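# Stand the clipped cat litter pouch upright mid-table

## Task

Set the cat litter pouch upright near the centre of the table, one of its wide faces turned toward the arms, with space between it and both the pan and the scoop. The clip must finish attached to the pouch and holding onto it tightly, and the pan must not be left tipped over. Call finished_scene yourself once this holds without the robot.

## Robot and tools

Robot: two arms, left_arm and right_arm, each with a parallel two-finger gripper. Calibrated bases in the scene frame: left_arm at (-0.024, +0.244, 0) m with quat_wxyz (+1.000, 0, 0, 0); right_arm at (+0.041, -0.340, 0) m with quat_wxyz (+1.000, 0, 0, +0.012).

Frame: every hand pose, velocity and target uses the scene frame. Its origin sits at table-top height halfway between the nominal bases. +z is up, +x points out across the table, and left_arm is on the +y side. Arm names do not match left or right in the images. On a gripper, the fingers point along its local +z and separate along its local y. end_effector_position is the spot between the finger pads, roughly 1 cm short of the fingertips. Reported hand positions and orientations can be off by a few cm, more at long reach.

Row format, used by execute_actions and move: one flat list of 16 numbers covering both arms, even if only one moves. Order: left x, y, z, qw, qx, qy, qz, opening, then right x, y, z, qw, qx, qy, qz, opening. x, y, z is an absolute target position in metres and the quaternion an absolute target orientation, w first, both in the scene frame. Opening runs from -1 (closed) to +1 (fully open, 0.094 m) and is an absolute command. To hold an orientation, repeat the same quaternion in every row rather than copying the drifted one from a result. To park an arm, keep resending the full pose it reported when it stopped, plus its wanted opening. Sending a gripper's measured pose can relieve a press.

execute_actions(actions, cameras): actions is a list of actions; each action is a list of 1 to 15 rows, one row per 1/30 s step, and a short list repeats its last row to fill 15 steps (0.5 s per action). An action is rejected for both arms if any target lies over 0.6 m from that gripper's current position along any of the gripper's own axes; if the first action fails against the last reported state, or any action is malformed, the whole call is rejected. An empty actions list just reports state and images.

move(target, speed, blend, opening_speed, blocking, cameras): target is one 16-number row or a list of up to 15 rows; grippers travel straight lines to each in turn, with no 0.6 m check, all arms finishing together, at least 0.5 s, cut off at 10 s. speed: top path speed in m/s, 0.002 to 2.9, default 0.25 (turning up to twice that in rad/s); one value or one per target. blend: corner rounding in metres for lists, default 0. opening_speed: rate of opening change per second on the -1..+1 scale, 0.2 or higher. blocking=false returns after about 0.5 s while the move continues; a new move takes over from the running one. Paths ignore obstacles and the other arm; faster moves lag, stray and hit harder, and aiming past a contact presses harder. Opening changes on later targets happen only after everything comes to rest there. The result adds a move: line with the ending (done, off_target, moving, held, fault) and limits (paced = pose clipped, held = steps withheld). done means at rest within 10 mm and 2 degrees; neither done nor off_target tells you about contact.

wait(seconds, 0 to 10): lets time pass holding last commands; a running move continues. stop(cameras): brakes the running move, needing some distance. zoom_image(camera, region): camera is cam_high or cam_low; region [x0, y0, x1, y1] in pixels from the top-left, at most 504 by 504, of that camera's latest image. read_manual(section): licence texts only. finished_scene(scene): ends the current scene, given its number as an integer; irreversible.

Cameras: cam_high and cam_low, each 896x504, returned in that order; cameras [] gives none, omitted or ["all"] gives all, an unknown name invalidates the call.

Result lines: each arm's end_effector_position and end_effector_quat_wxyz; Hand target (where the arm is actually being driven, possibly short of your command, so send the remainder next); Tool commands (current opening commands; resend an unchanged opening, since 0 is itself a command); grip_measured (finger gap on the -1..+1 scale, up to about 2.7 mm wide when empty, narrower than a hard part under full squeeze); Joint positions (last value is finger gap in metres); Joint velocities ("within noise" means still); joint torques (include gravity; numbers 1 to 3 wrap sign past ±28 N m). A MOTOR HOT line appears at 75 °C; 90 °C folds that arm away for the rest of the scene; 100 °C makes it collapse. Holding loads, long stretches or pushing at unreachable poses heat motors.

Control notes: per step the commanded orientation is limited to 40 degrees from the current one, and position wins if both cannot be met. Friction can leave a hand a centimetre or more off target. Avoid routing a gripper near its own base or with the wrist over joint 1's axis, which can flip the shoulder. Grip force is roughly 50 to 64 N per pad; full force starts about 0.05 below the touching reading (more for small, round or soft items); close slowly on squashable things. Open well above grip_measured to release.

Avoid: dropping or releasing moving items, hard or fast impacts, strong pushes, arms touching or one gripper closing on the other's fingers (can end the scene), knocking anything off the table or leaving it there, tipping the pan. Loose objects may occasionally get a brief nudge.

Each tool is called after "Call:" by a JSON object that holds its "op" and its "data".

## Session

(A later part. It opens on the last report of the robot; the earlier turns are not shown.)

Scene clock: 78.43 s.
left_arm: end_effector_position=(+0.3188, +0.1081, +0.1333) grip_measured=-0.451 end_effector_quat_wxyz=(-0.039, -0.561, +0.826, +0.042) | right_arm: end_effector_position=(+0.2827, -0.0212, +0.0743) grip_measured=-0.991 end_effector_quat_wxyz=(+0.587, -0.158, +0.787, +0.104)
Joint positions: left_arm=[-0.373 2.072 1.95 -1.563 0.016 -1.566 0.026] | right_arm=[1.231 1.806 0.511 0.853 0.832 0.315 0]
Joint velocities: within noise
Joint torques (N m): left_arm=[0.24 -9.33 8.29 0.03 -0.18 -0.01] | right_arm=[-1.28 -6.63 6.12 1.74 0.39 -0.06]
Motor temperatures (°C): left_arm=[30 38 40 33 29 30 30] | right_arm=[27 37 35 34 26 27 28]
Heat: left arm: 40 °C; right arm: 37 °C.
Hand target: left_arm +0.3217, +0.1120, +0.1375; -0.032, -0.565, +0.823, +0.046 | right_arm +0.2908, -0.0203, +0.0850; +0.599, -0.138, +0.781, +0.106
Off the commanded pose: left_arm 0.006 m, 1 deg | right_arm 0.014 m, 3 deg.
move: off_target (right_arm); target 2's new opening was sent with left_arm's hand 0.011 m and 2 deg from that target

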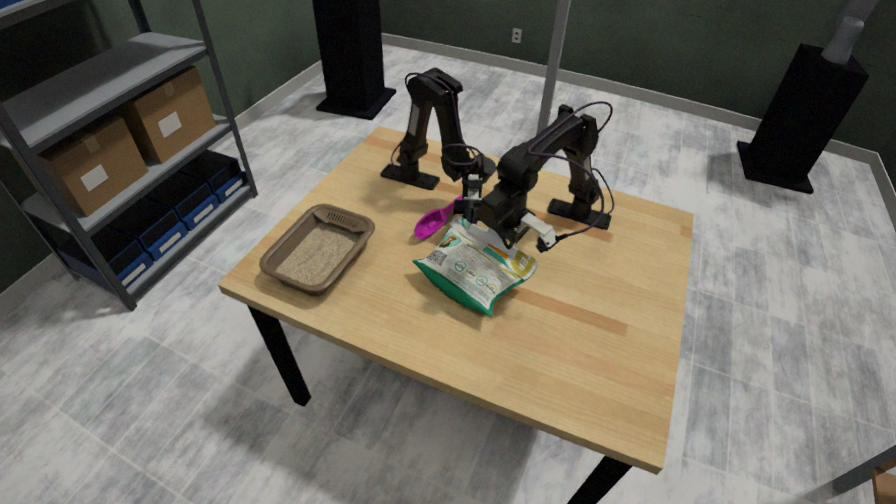

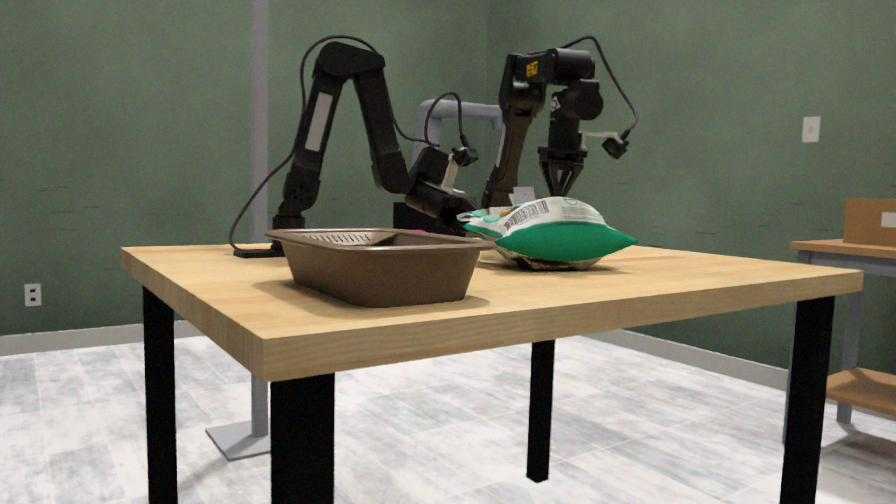

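Call:
{"op": "move", "data": {"target": [[0.31,0.115,0.19,0.0996,-0.5649,0.8067,-0.1423,-0.3,0.2908,-0.0203,0.085,0.5995,-0.1377,0.7812,0.1057,-1],[0.28,0.123,0.178,0.2424,-0.52,0.7425,-0.3461,-0.3,0.2908,-0.0203,0.085,0.5995,-0.1377,0.7812,0.1057,-1]], "speed": 0.12}}

Call:
{"op": "zoom_image", "data": {"camera": "cam_high", "region": [400, 160, 580, 320]}}

Call:
{"op": "zoom_image", "data": {"camera": "cam_low", "region": [400, 70, 680, 290]}}

Scene clock: 83.70 s.
left_arm: end_effector_position=(+0.2821, +0.1217, +0.1780) grip_measured=-0.301 end_effector_quat_wxyz=(+0.236, -0.521, +0.744, -0.345) | right_arm: end_effector_position=(+0.2827, -0.0212, +0.0742) grip_measured=-0.991 end_effector_quat_wxyz=(+0.587, -0.158, +0.787, +0.104)
Joint positions: left_arm=[-0.399 1.051 0.778 -0.436 -0.03 -1.609 0.033] | right_arm=[1.231 1.806 0.511 0.852 0.832 0.315 0]
Joint velocities: within noise
Joint torques (N m): left_arm=[-0.38 -3.49 6.54 1.77 -0.2 0.02] | right_arm=[-1.35 -6.68 5.86 1.67 0.38 -0.08]
Motor temperatures (°C): left_arm=[30 38 40 33 29 30 29] | right_arm=[27 37 36 36 26 27 28]
Heat: left arm: 40 °C; right arm: 37 °C.
Hand target: left_arm +0.2800, +0.1230, +0.1780; +0.242, -0.520, +0.742, -0.346 | right_arm +0.2906, -0.0206, +0.0850; +0.599, -0.138, +0.781, +0.106
Off the commanded pose: left_arm 0.002 m, 1 deg | right_arm 0.014 m, 3 deg.
move: off_target (right_arm)

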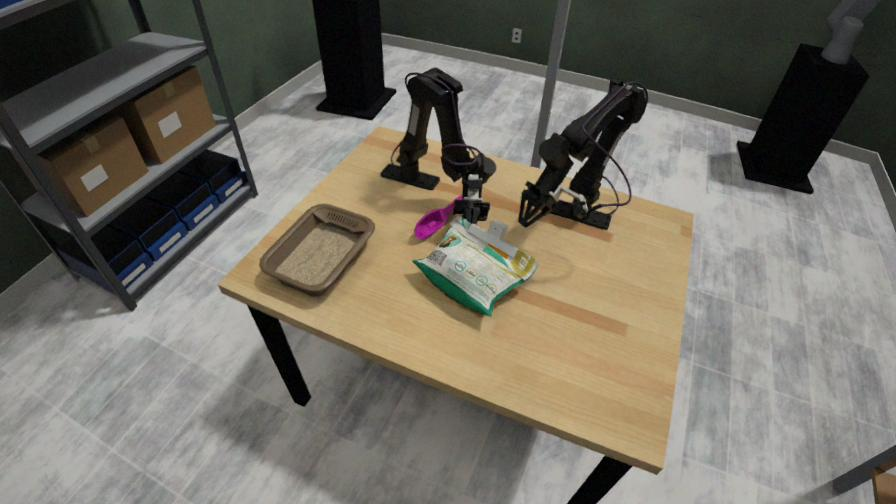

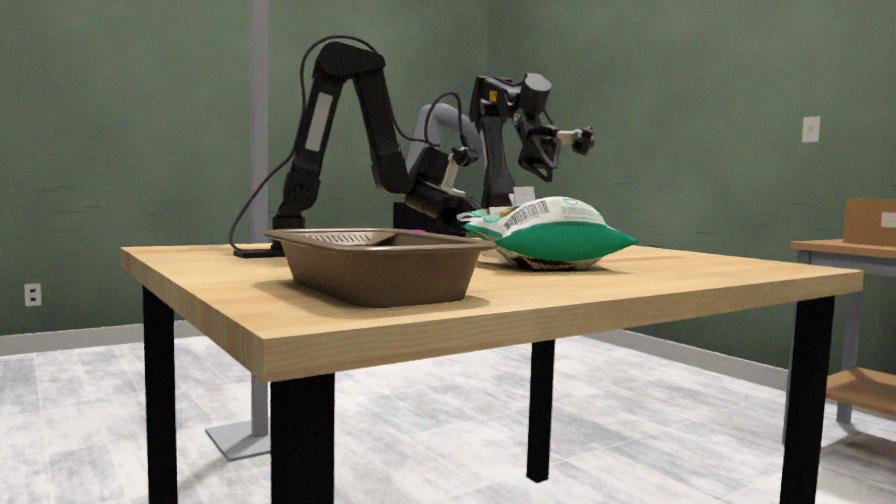

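Scaled by 2.800.

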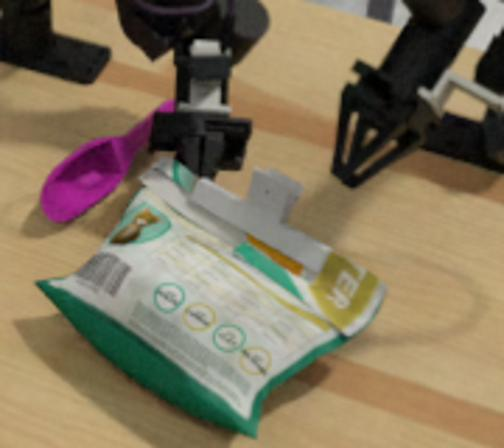

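Scaled by 1.800.

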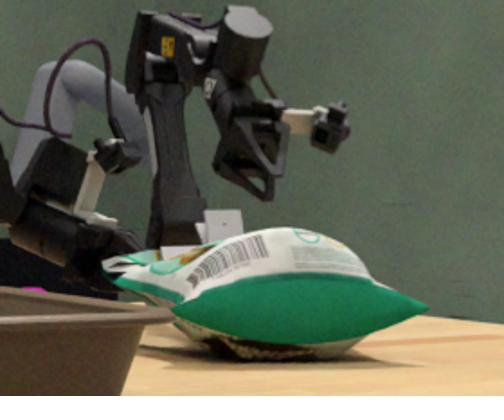

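Call:
{"op": "move", "data": {"target": [[0.252,0.12,0.15,0.2424,-0.52,0.7425,-0.3461,0.3,0.2908,-0.0203,0.085,0.5995,-0.1377,0.7812,0.1057,-1],[0.292,0.106,0.115,0.2424,-0.52,0.7425,-0.3461,0.3,0.2908,-0.0203,0.085,0.5995,-0.1377,0.7812,0.1057,-1]], "speed": [0.12,0.06]}}

Call:
{"op": "zoom_image", "data": {"camera": "cam_high", "region": [460, 180, 560, 280]}}

Call:
{"op": "zoom_image", "data": {"camera": "cam_low", "region": [440, 110, 640, 290]}}

Scene clock: 86.20 s.
left_arm: end_effector_position=(+0.2934, +0.1030, +0.1217) grip_measured=+0.298 end_effector_quat_wxyz=(+0.242, -0.521, +0.738, -0.353) | right_arm: end_effector_position=(+0.2827, -0.0212, +0.0742) grip_measured=-0.991 end_effector_quat_wxyz=(+0.587, -0.158, +0.787, +0.104)
Joint positions: left_arm=[-0.464 1.171 0.597 -0.114 -0.084 -1.653 0.061] | right_arm=[1.231 1.806 0.511 0.852 0.832 0.315 0]
Joint velocities: within noise
Joint torques (N m): left_arm=[0.51 -2.41 6.2 1.85 -0.01 0.07] | right_arm=[-1.37 -6.78 5.96 1.72 0.38 -0.08]
Motor temperatures (°C): left_arm=[30 37 40 33 29 30 29] | right_arm=[27 37 36 37 26 27 28]
Heat: left arm: 40 °C; right arm: 37 °C.
Hand target: left_arm +0.2919, +0.1059, +0.1152; +0.242, -0.520, +0.742, -0.346 | right_arm +0.2906, -0.0206, +0.0849; +0.599, -0.138, +0.781, +0.106
Off the commanded pose: left_arm 0.007 m, 1 deg | right_arm 0.014 m, 3 deg.
move: off_target (right_arm)

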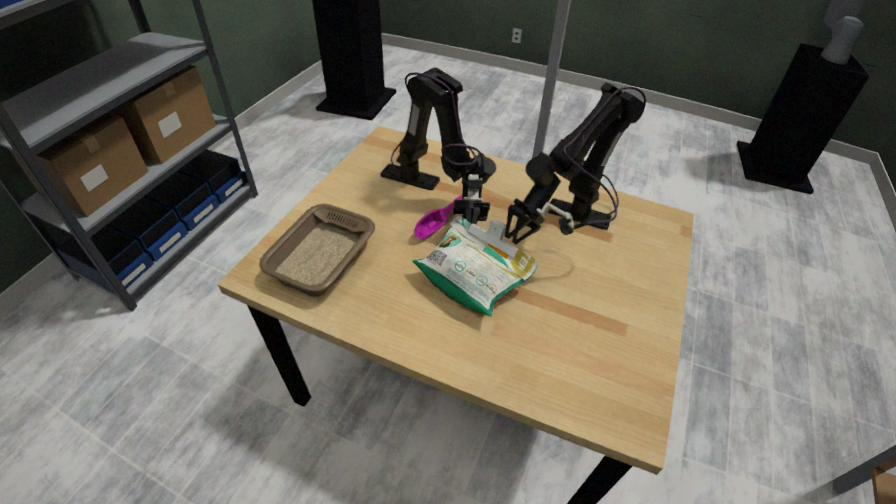

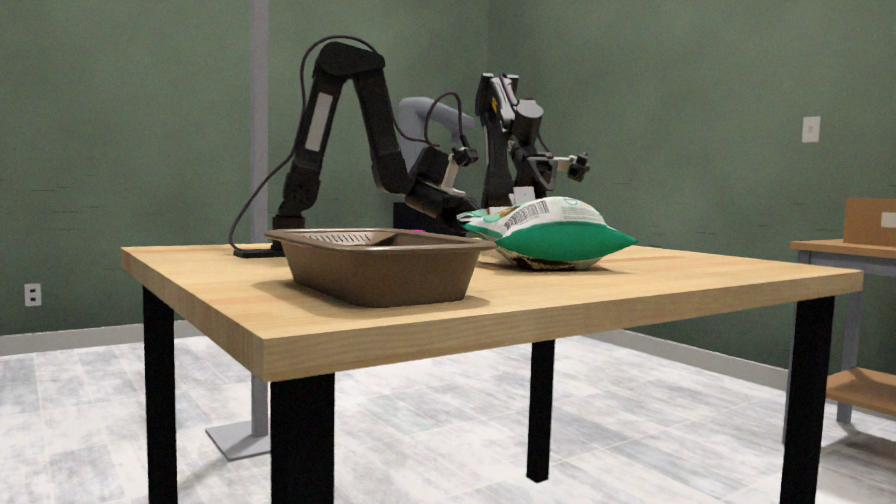

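Scaled by 5.040.

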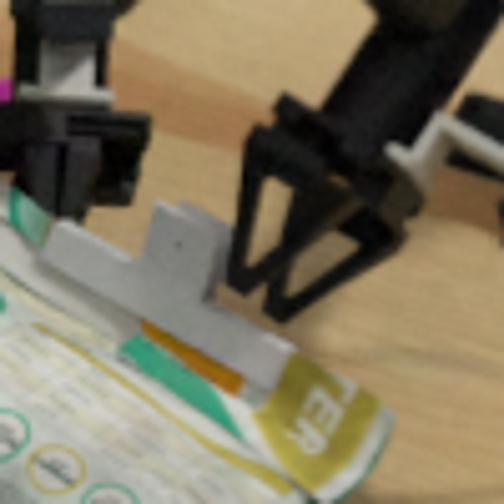

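Scaled by 2.520.

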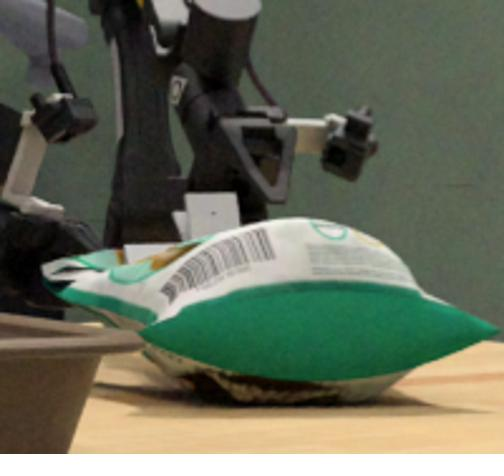

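Call:
{"op": "move", "data": {"target": [0.318,0.104,0.087,0.2424,-0.52,0.7425,-0.3461,0.3,0.2908,-0.0203,0.085,0.5995,-0.1377,0.7812,0.1057,-1], "speed": 0.05}}

Call:
{"op": "zoom_image", "data": {"camera": "cam_high", "region": [460, 180, 560, 280]}}

Call:
{"op": "zoom_image", "data": {"camera": "cam_low", "region": [440, 110, 640, 290]}}

Scene clock: 88.17 s.
left_arm: end_effector_position=(+0.3200, +0.1010, +0.0940) grip_measured=+0.298 end_effector_quat_wxyz=(+0.243, -0.521, +0.738, -0.353) | right_arm: end_effector_position=(+0.2827, -0.0212, +0.0742) grip_measured=-0.991 end_effector_quat_wxyz=(+0.587, -0.158, +0.787, +0.104)
Joint positions: left_arm=[-0.423 1.345 0.588 0.073 -0.054 -1.626 0.061] | right_arm=[1.231 1.806 0.511 0.852 0.832 0.315 0]
Joint velocities: within noise
Joint torques (N m): left_arm=[0.59 -3.66 5.72 1.83 -0.02 0.11] | right_arm=[-1.33 -6.91 5.9 1.69 0.41 -0.05]
Motor temperatures (°C): left_arm=[30 36 40 34 29 30 29] | right_arm=[27 37 36 37 26 27 28]
Heat: left arm: 40 °C; right arm: 37 °C.
Hand target: left_arm +0.3179, +0.1040, +0.0870; +0.242, -0.520, +0.742, -0.346 | right_arm +0.2906, -0.0206, +0.0849; +0.599, -0.138, +0.781, +0.106
Off the commanded pose: left_arm 0.008 m, 1 deg | right_arm 0.014 m, 3 deg.
move: off_target (right_arm)

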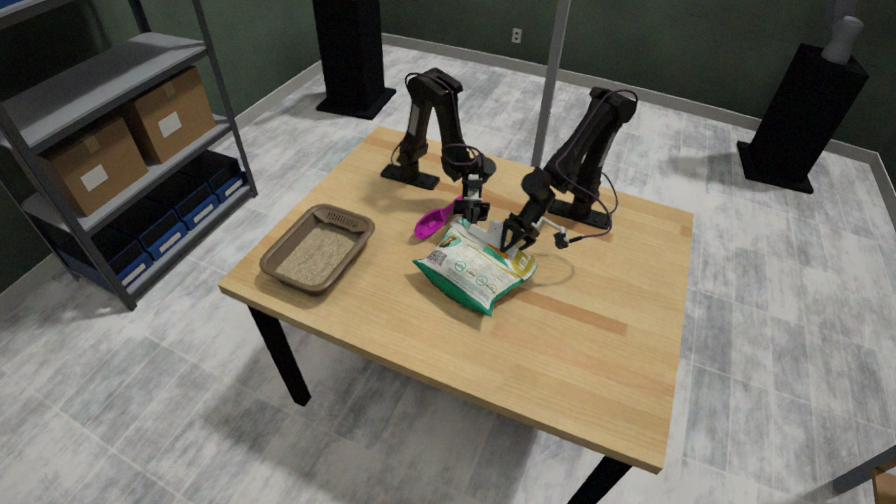

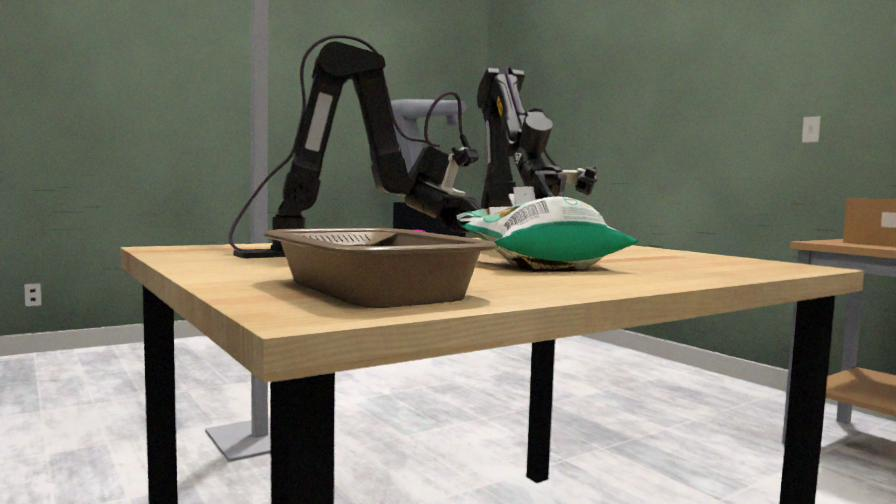

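Scaled by 5.040.

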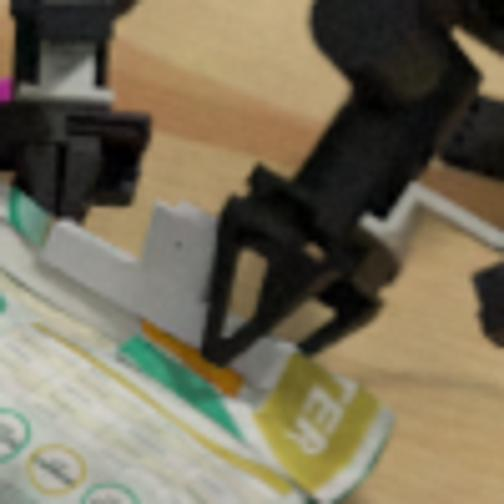

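Scaled by 2.520.

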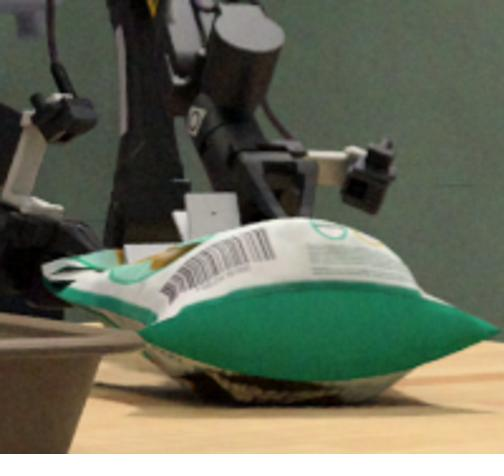

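Call:
{"op": "move", "data": {"target": [[0.3195,0.1085,0.086,0.2424,-0.52,0.7425,-0.3461,0.3,0.2908,-0.0203,0.085,0.5995,-0.1377,0.7812,0.1057,-1],[0.3195,0.1085,0.086,0.2424,-0.52,0.7425,-0.3461,-1,0.2908,-0.0203,0.085,0.5995,-0.1377,0.7812,0.1057,-1]], "speed": 0.05, "opening_speed": 0.5}}

Call:
{"op": "zoom_image", "data": {"camera": "cam_high", "region": [460, 180, 560, 280]}}

Call:
{"op": "zoom_image", "data": {"camera": "cam_low", "region": [440, 110, 640, 290]}}

Scene clock: 91.87 s.
left_arm: end_effector_position=(+0.3211, +0.1054, +0.0927) grip_measured=-0.676 end_effector_quat_wxyz=(+0.243, -0.520, +0.739, -0.353) | right_arm: end_effector_position=(+0.2831, -0.0216, +0.0742) grip_measured=-0.991 end_effector_quat_wxyz=(+0.587, -0.157, +0.787, +0.103)
Joint positions: left_arm=[-0.402 1.345 0.582 0.079 -0.037 -1.611 0.015] | right_arm=[1.229 1.806 0.511 0.852 0.832 0.315 0]
Joint velocities: within noise
Joint torques (N m): left_arm=[0.38 -3.21 5.9 1.9 -0.04 0.05] | right_arm=[-1.17 -6.9 6 1.71 0.36 -0.07]
Motor temperatures (°C): left_arm=[30 36 39 34 29 30 29] | right_arm=[27 37 36 38 26 27 28]
Heat: left arm: 39 °C; right arm: 38 °C.
Hand target: left_arm +0.3194, +0.1084, +0.0861; +0.242, -0.520, +0.742, -0.346 | right_arm +0.2906, -0.0206, +0.0849; +0.599, -0.138, +0.781, +0.106
Off the commanded pose: left_arm 0.008 m, 1 deg | right_arm 0.013 m, 3 deg.
move: off_target (right_arm)

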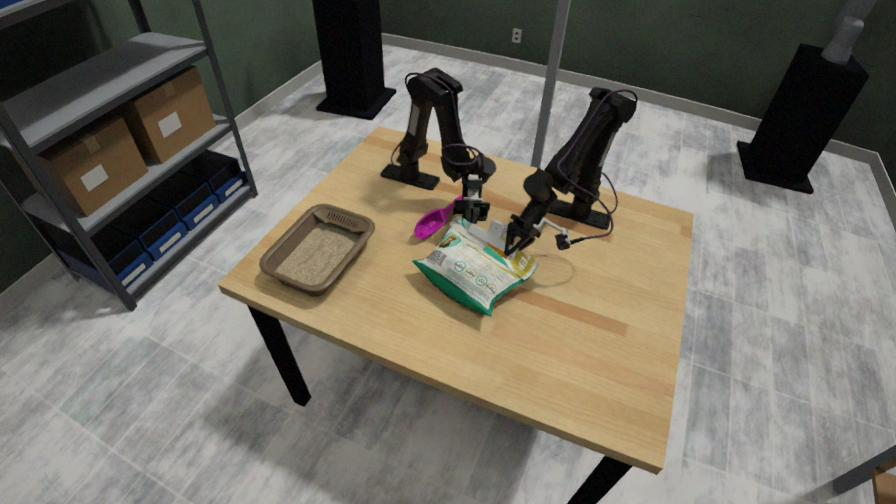

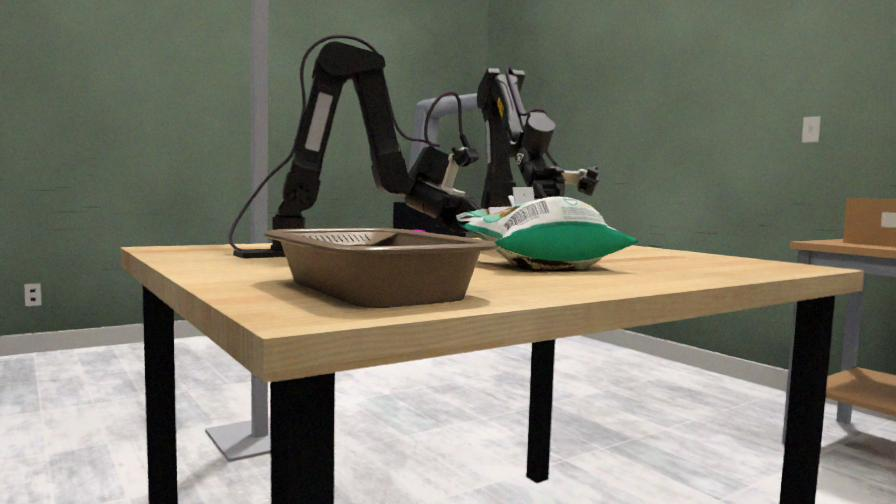

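Scaled by 5.040.

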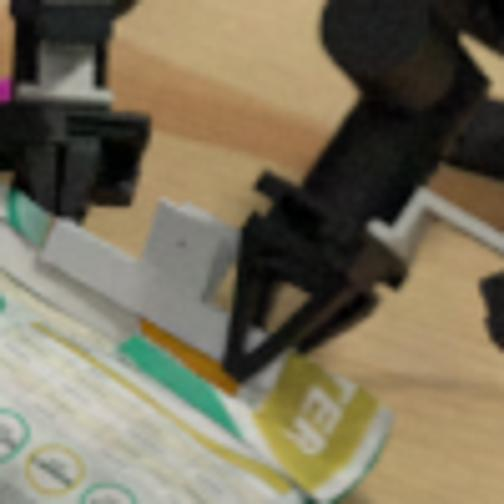

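Scaled by 2.520.

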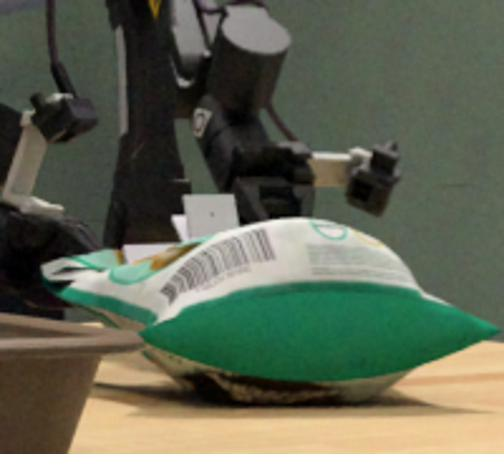

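Call:
{"op": "move", "data": {"target": [[0.3195,0.1085,0.09,0.2424,-0.52,0.7425,-0.3461,-1,0.245,-0.03,0.08,0.5995,-0.1377,0.7812,0.1057,-1],[0.3195,0.1085,0.09,0.2424,-0.52,0.7425,-0.3461,-1,0.2,-0.06,0.12,0.5995,-0.1377,0.7812,0.1057,-1],[0.3195,0.1085,0.09,0.2424,-0.52,0.7425,-0.3461,-1,0.15,-0.17,0.15,0.5995,-0.1377,0.7812,0.1057,-1]], "speed": 0.12, "cameras": []}}

Call:
{"op": "move", "data": {"target": [[0.33,0.1,0.155,0.1317,-0.5943,0.7745,-0.1717,-1,0.15,-0.17,0.15,0.5995,-0.1377,0.7812,0.1057,-1],[0.315,0.08,0.21,0.0123,-0.707,0.707,-0.0123,-1,0.15,-0.17,0.15,0.5995,-0.1377,0.7812,0.1057,-1]], "speed": 0.08}}

Call:
{"op": "zoom_image", "data": {"camera": "cam_high", "region": [400, 160, 580, 320]}}

Call:
{"op": "zoom_image", "data": {"camera": "cam_low", "region": [400, 70, 680, 290]}}

Scene clock: 96.17 s.
left_arm: end_effector_position=(+0.3174, +0.1069, +0.0880) grip_measured=-0.678 end_effector_quat_wxyz=(+0.239, -0.518, +0.747, -0.342) | right_arm: end_effector_position=(+0.1530, -0.1744, +0.1432) grip_measured=-0.991 end_effector_quat_wxyz=(+0.598, -0.139, +0.783, +0.098)
Joint positions: left_arm=[-0.402 1.345 0.582 0.054 -0.037 -1.598 0.015] | right_arm=[1.971 1.136 0.486 -1.221 1.289 1.869 0]
Joint velocities: within noise
Joint torques (N m): left_arm=[0.29 -4.15 6.79 1.88 -0.05 -0.02] | right_arm=[0.68 -0.81 7.21 -0.4 0.63 0]
Motor temperatures (°C): left_arm=[30 35 39 35 29 30 29] | right_arm=[27 37 36 37 27 27 28]
Heat: left arm: 39 °C; right arm: 37 °C.
Hand target: left_arm +0.3195, +0.1085, +0.0901; +0.242, -0.520, +0.742, -0.346 | right_arm +0.1504, -0.1697, +0.1498; +0.599, -0.138, +0.781, +0.106
Off the commanded pose: left_arm 0.003 m, 1 deg | right_arm 0.009 m, 1 deg.
move: done
No camera images: "cameras" was empty.

Scene clock: 102.43 s.
left_arm: end_effector_position=(+0.3243, +0.0841, +0.1888) grip_measured=-0.683 end_effector_quat_wxyz=(-0.033, +0.710, -0.703, +0.036) | right_arm: end_effector_position=(+0.1533, -0.1751, +0.1432) grip_measured=-0.991 end_effector_quat_wxyz=(+0.598, -0.138, +0.783, +0.097)
Joint positions: left_arm=[-0.451 1.958 2.011 -1.534 -0.039 -2.031 0.015] | right_arm=[1.971 1.139 0.487 -1.229 1.288 1.88 0]
Joint velocities: within noise
Joint torques (N m): left_arm=[-0.55 -10.84 10.19 0.11 0.26 0] | right_arm=[0.79 -1.01 7.16 -0.42 0.65 0.06]
Motor temperatures (°C): left_arm=[30 37 41 34 29 30 30] | right_arm=[27 37 36 35 27 27 28]
Heat: left arm: 41 °C; right arm: 37 °C.
Hand target: left_arm +0.3148, +0.0804, +0.2088; -0.026, +0.705, -0.707, +0.050 | right_arm +0.1502, -0.1699, +0.1499; +0.599, -0.138, +0.781, +0.106
Off the commanded pose: left_arm 0.023 m, 4 deg | right_arm 0.009 m, 1 deg.
joint sent to its limit (left arm) — joint 4 (wrist pitch), lower limit. The joint targets are off in orientation, not in position.
move: off_target (left_arm)

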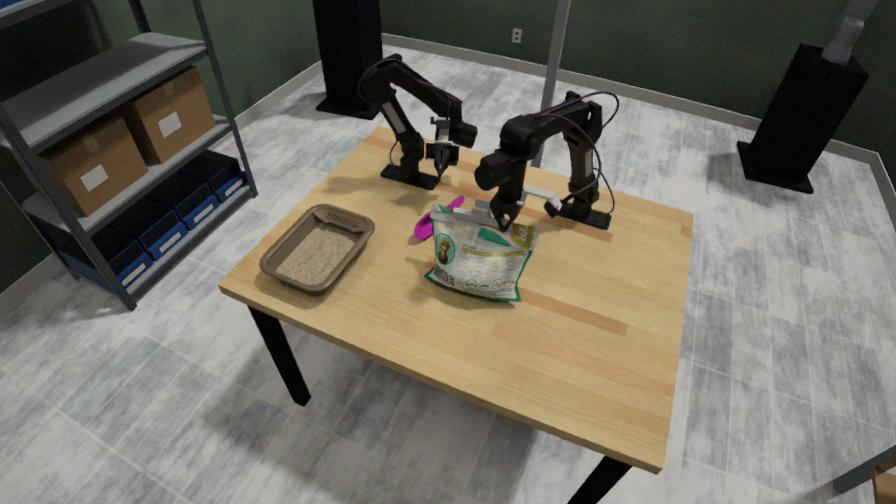

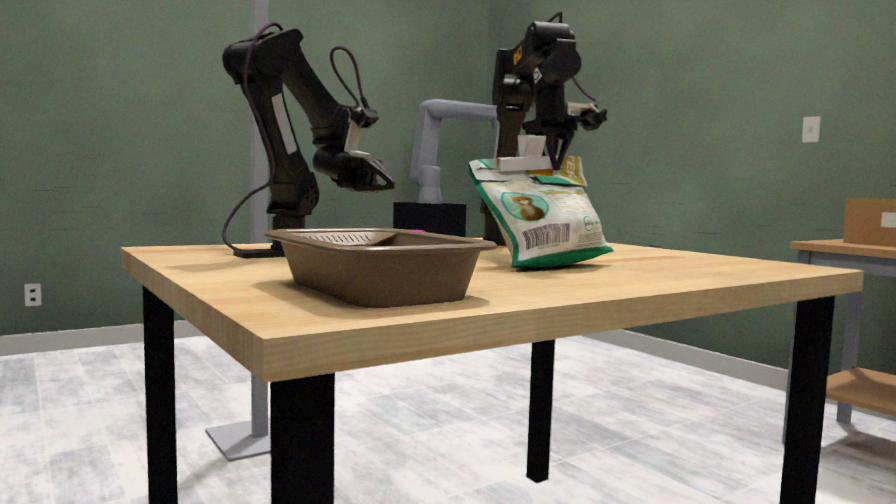

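Scaled by 2.800.

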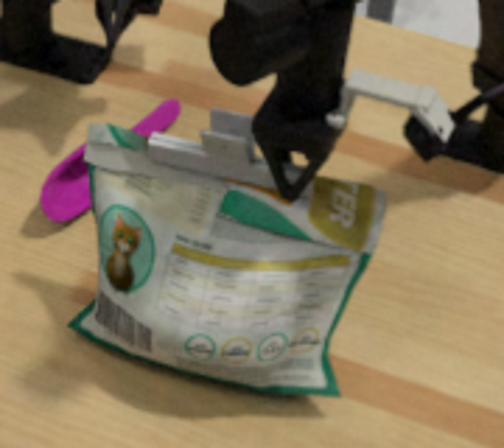

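Scaled by 1.800.

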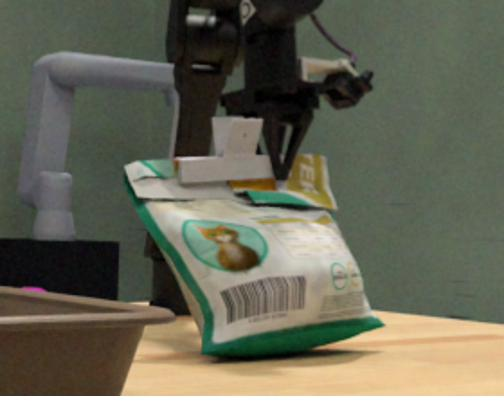

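Call:
{"op": "move", "data": {"target": [[0.29,0.085,0.215,0.0123,-0.707,0.707,-0.0123,-1,0.15,-0.17,0.15,0.5995,-0.1377,0.7812,0.1057,-1],[0.29,0.085,0.185,0.0,-0.707,0.707,0.0,-1,0.15,-0.17,0.15,0.5995,-0.1377,0.7812,0.1057,-1]], "speed": [0.08,0.04]}}

Call:
{"op": "zoom_image", "data": {"camera": "cam_high", "region": [400, 160, 580, 320]}}

Call:
{"op": "zoom_image", "data": {"camera": "cam_low", "region": [400, 70, 680, 290]}}

Scene clock: 104.30 s.
left_arm: end_effector_position=(+0.3024, +0.0844, +0.1822) grip_measured=-0.684 end_effector_quat_wxyz=(-0.016, +0.711, -0.702, +0.015) | right_arm: end_effector_position=(+0.1533, -0.1751, +0.1432) grip_measured=-0.991 end_effector_quat_wxyz=(+0.598, -0.138, +0.783, +0.097)
Joint positions: left_arm=[-0.468 1.919 1.933 -1.548 -0.021 -2.051 0.015] | right_arm=[1.971 1.139 0.487 -1.229 1.288 1.88 0]
Joint velocities: within noise
Joint torques (N m): left_arm=[-0.36 -9.42 5.67 0.11 0.21 0.11] | right_arm=[0.79 -1.05 7.43 -0.38 0.61 0.04]
Motor temperatures (°C): left_arm=[30 38 41 34 29 30 30] | right_arm=[27 36 36 35 27 27 28]
Heat: left arm: 41 °C; right arm: 36 °C.
Hand target: left_arm +0.2903, +0.0850, +0.1849; -0.001, +0.707, -0.707, +0.003 | right_arm +0.1502, -0.1699, +0.1499; +0.599, -0.138, +0.781, +0.106
Off the commanded pose: left_arm 0.013 m, 3 deg | right_arm 0.009 m, 1 deg.
joint sent to its limit (left arm) — joint 4 (wrist pitch), lower limit. The joint targets still meet the commanded pose.
move: off_target (left_arm)

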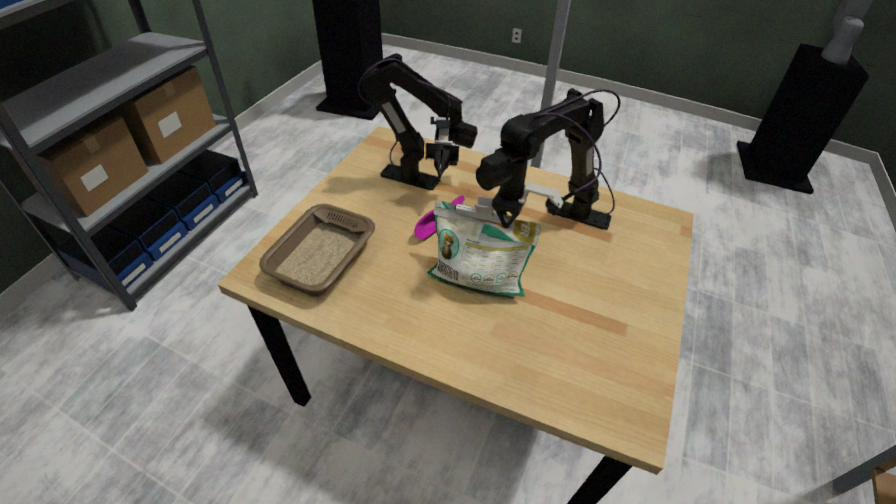

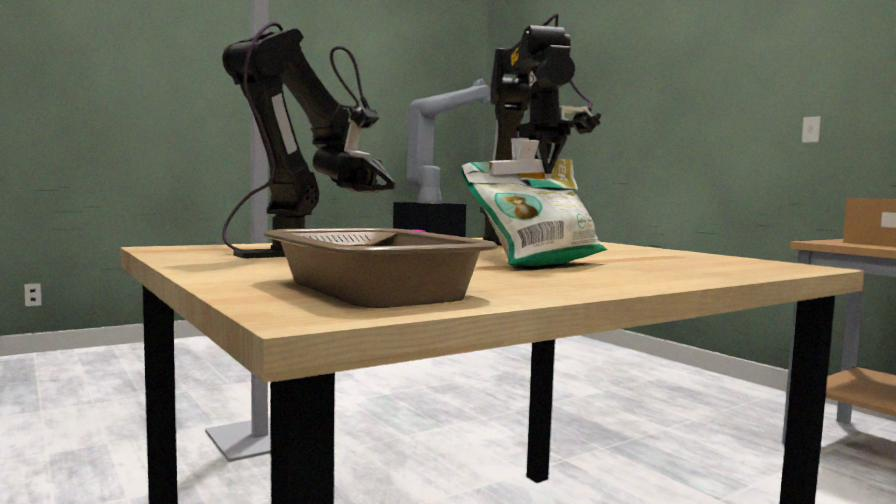

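Scaled by 2.800.

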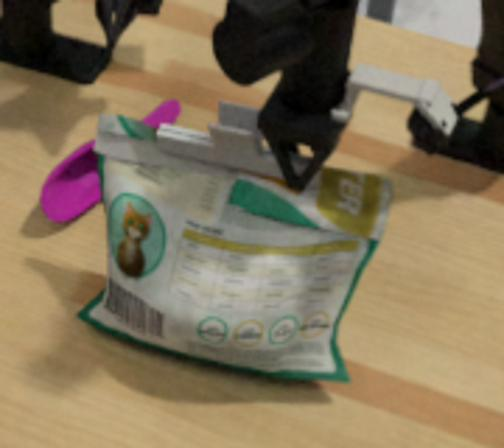

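Scaled by 1.800.

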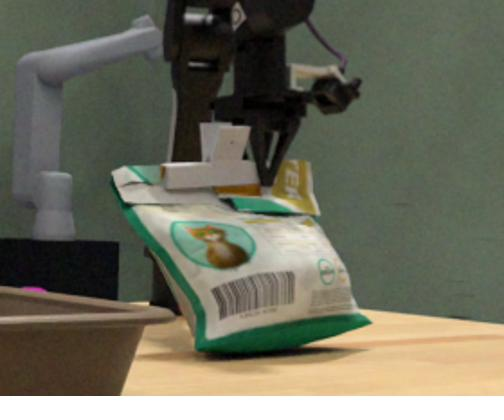

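Call:
{"op": "move", "data": {"target": [0.292,0.085,0.165,0.0,-0.707,0.707,0.0,-1,0.15,-0.17,0.15,0.5995,-0.1377,0.7812,0.1057,-1], "speed": 0.04}}

Call:
{"op": "zoom_image", "data": {"camera": "cam_high", "region": [400, 160, 580, 320]}}

Call:
{"op": "zoom_image", "data": {"camera": "cam_low", "region": [400, 70, 680, 290]}}

Scene clock: 105.37 s.
left_arm: end_effector_position=(+0.2891, +0.0866, +0.1620) grip_measured=-0.684 end_effector_quat_wxyz=(+0.006, +0.708, -0.706, -0.015) | right_arm: end_effector_position=(+0.1533, -0.1751, +0.1432) grip_measured=-0.991 end_effector_quat_wxyz=(+0.598, -0.138, +0.783, +0.097)
Joint positions: left_arm=[-0.468 1.919 1.852 -1.535 0.002 -2.042 0.015] | right_arm=[1.971 1.139 0.487 -1.229 1.288 1.88 0]
Joint velocities: within noise
Joint torques (N m): left_arm=[-0.09 -9.92 5.44 0.62 -0.01 0.03] | right_arm=[0.9 -0.98 7.28 -0.45 0.65 0.04]
Motor temperatures (°C): left_arm=[30 38 41 34 29 30 30] | right_arm=[27 36 36 34 27 27 28]
Heat: left arm: 41 °C; right arm: 36 °C.
Hand target: left_arm +0.2920, +0.0851, +0.1651; +0.000, +0.707, -0.707, +0.000 | right_arm +0.1502, -0.1699, +0.1499; +0.599, -0.138, +0.781, +0.106
Off the commanded pose: left_arm 0.004 m, 2 deg | right_arm 0.009 m, 1 deg.
move: done

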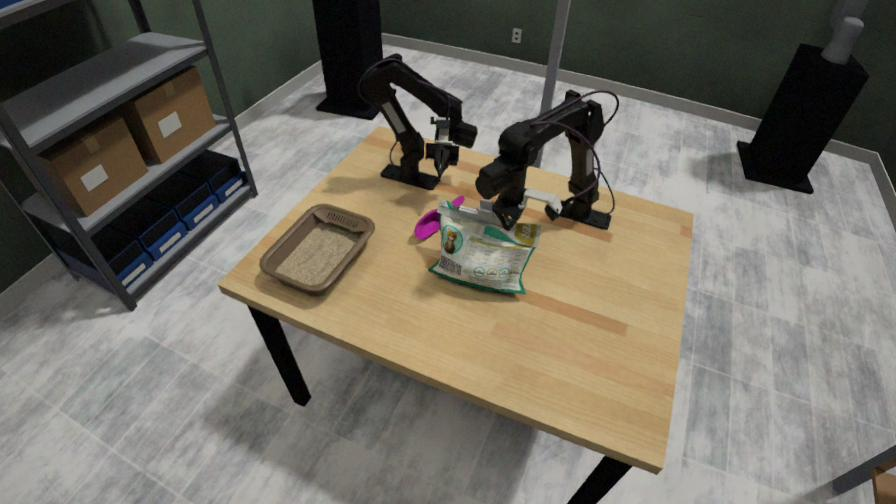

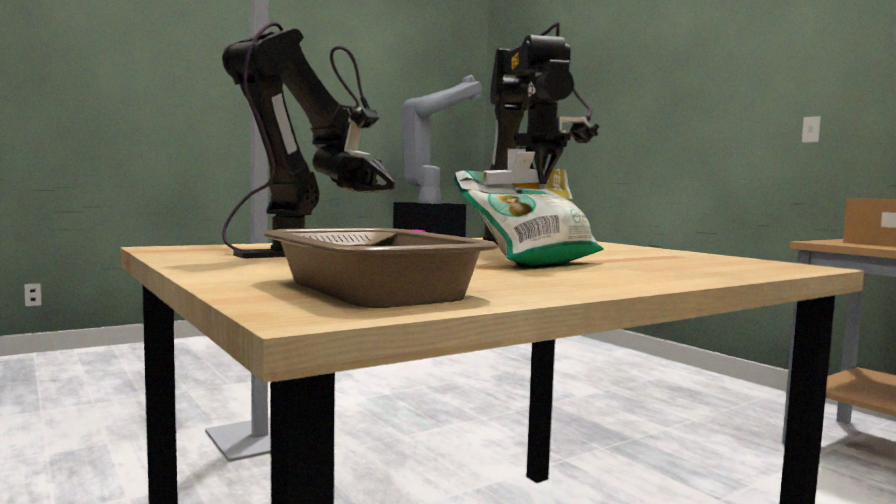

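Scaled by 2.800.

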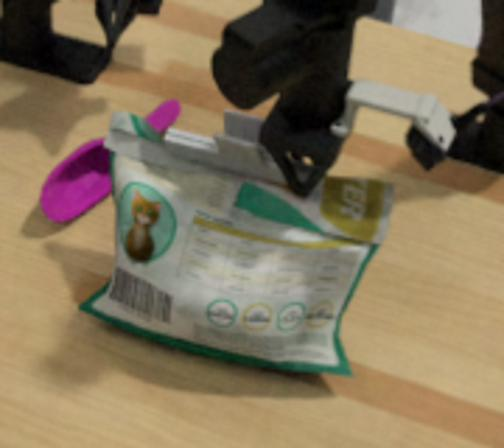

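Scaled by 1.800.

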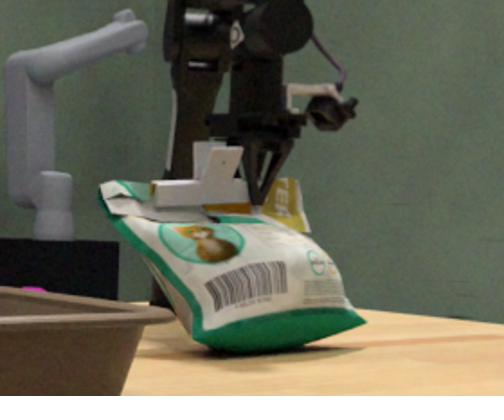

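Call:
{"op": "move", "data": {"target": [[0.292,0.085,0.165,0.0,-0.707,0.707,0.0,-0.45,0.15,-0.17,0.15,0.5995,-0.1377,0.7812,0.1057,-1],[0.33,0.085,0.17,0.0,-0.707,0.707,0.0,-0.45,0.15,-0.17,0.15,0.5995,-0.1377,0.7812,0.1057,-1],[0.367,0.085,0.166,0.0,-0.707,0.707,0.0,-0.45,0.15,-0.17,0.15,0.5995,-0.1377,0.7812,0.1057,-1]], "speed": 0.05, "opening_speed": 0.4}}

Call:
{"op": "zoom_image", "data": {"camera": "cam_high", "region": [400, 160, 580, 320]}}

Call:
{"op": "zoom_image", "data": {"camera": "cam_low", "region": [400, 70, 680, 290]}}

Scene clock: 109.33 s.
left_arm: end_effector_position=(+0.3600, +0.0872, +0.1702) grip_measured=-0.451 end_effector_quat_wxyz=(-0.009, +0.709, -0.705, +0.023) | right_arm: end_effector_position=(+0.1533, -0.1751, +0.1432) grip_measured=-0.991 end_effector_quat_wxyz=(+0.598, -0.138, +0.783, +0.097)
Joint positions: left_arm=[-0.389 2.142 2.214 -1.593 0.002 -1.966 0.026] | right_arm=[1.971 1.139 0.487 -1.229 1.288 1.881 0]
Joint velocities: within noise
Joint torques (N m): left_arm=[0.14 -8.42 7.75 0.6 -0.06 0.12] | right_arm=[0.75 -0.95 7.32 -0.45 0.61 0.05]
Motor temperatures (°C): left_arm=[30 38 40 34 29 30 30] | right_arm=[27 36 36 34 27 27 28]
Heat: left arm: 40 °C; right arm: 36 °C.
Hand target: left_arm +0.3667, +0.0851, +0.1655; -0.010, +0.707, -0.707, +0.025 | right_arm +0.1502, -0.1699, +0.1499; +0.599, -0.138, +0.781, +0.106
Off the commanded pose: left_arm 0.008 m, 3 deg | right_arm 0.009 m, 1 deg.
joint read past its limit (left arm) — joint 4 (wrist pitch), lower limit.
joint sent to its limit (left arm) — joint 4 (wrist pitch), lower limit. The joint targets are off in orientation, not in position.
move: off_target (left_arm)

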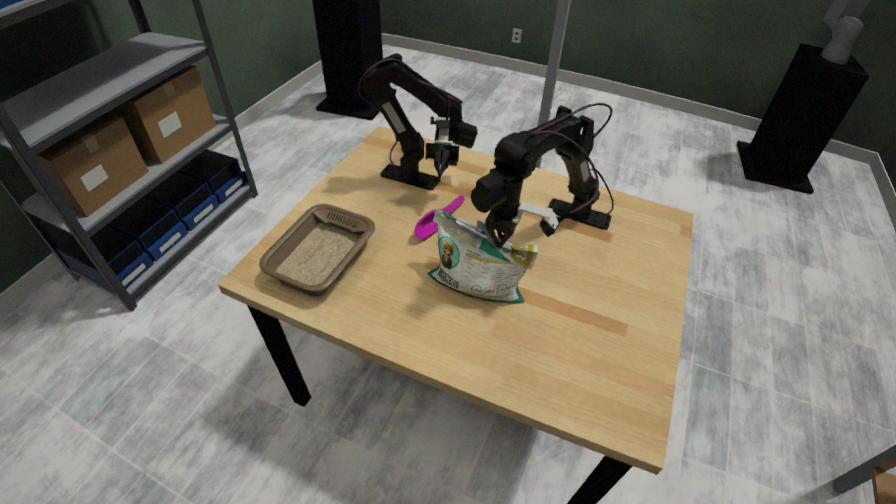

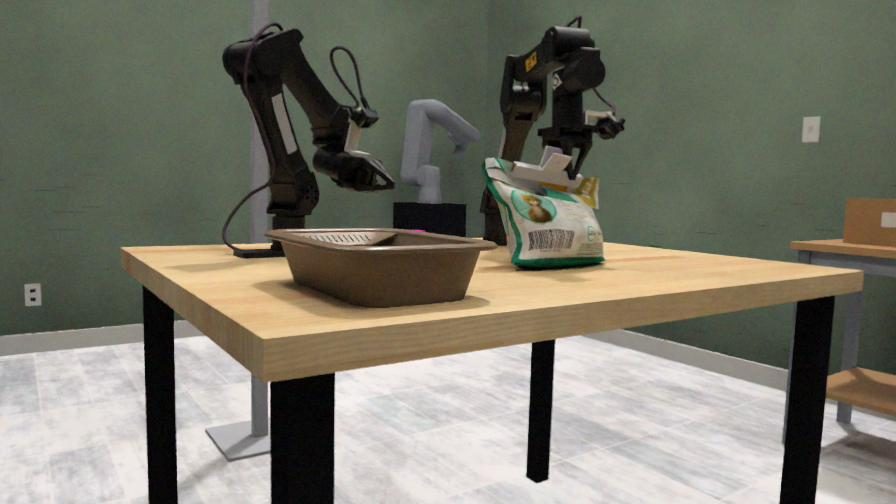

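Scaled by 2.800.

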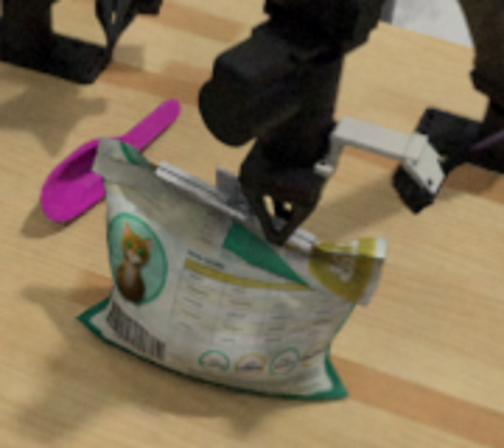

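Scaled by 1.800.

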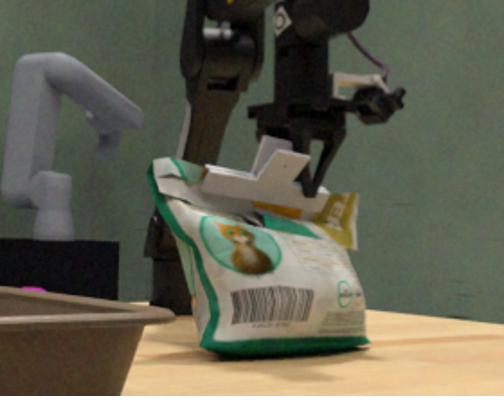

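Call:
{"op": "move", "data": {"target": [[0.365,0.085,0.1695,-0.01,0.707,-0.707,0.025,0.1,0.15,-0.17,0.15,0.5995,-0.1377,0.7812,0.1057,-1],[0.365,0.085,0.24,-0.01,0.707,-0.707,0.025,0.1,0.15,-0.17,0.15,0.5995,-0.1377,0.7812,0.1057,-1]], "speed": 0.08, "opening_speed": 0.5}}

Call:
{"op": "zoom_image", "data": {"camera": "cam_high", "region": [400, 160, 580, 320]}}

Call:
{"op": "zoom_image", "data": {"camera": "cam_low", "region": [400, 70, 680, 290]}}

Scene clock: 112.10 s.
left_arm: end_effector_position=(+0.3642, +0.0855, +0.2233) grip_measured=+0.099 end_effector_quat_wxyz=(-0.039, +0.705, -0.702, +0.097) | right_arm: end_effector_position=(+0.1534, -0.1752, +0.1432) grip_measured=-0.991 end_effector_quat_wxyz=(+0.598, -0.138, +0.783, +0.097)
Joint positions: left_arm=[-0.389 2.054 2.282 -1.589 0.002 -1.965 0.052] | right_arm=[1.971 1.139 0.487 -1.229 1.288 1.881 0]
Joint velocities: within noise
Joint torques (N m): left_arm=[-0.08 -11.51 7.66 0.86 0 0.07] | right_arm=[0.72 -0.88 7.12 -0.36 0.62 0.11]
Motor temperatures (°C): left_arm=[30 39 40 33 29 30 30] | right_arm=[27 36 36 33 27 27 28]
Heat: left arm: 40 °C; right arm: 36 °C.
Hand target: left_arm +0.3644, +0.0852, +0.2393; -0.049, +0.701, -0.701, +0.119 | right_arm +0.1502, -0.1699, +0.1499; +0.599, -0.138, +0.781, +0.106
Off the commanded pose: left_arm 0.017 m, 9 deg | right_arm 0.009 m, 1 deg.
joint read past its limit (left arm) — joint 4 (wrist pitch), lower limit.
joint sent to its limit (left arm) — joint 4 (wrist pitch), lower limit. The joint targets are off in orientation, not in position.
move: off_target (left_arm)

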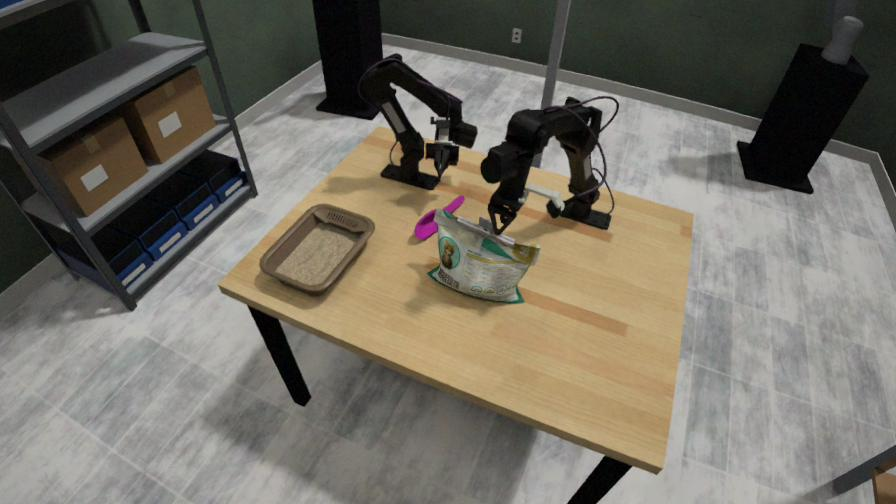

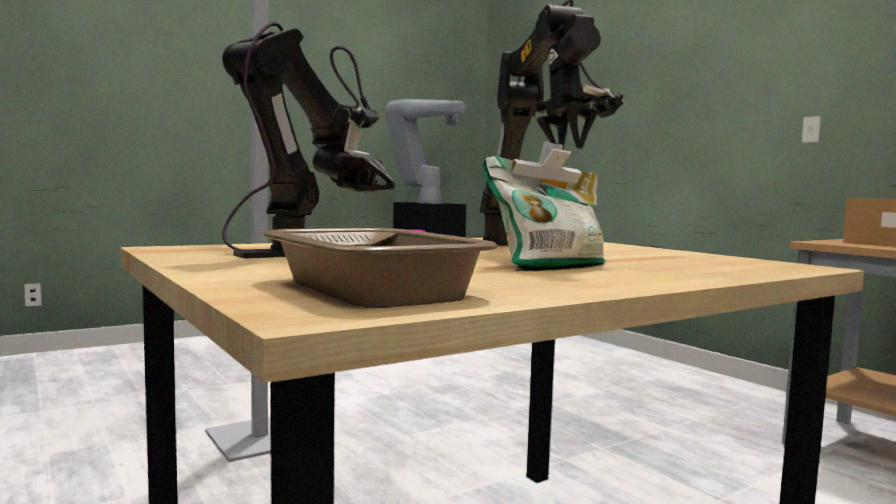

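Scaled by 2.800.

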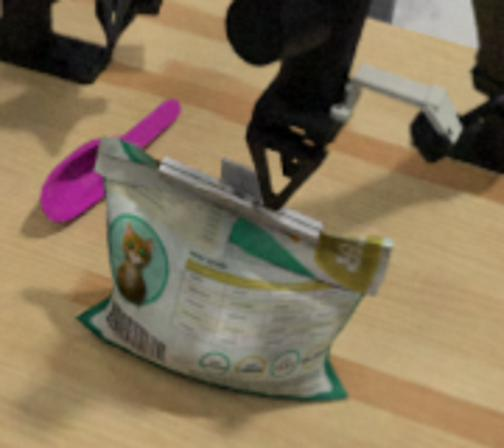

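Scaled by 1.800.

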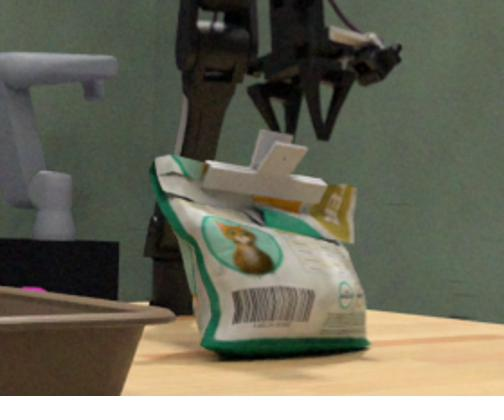

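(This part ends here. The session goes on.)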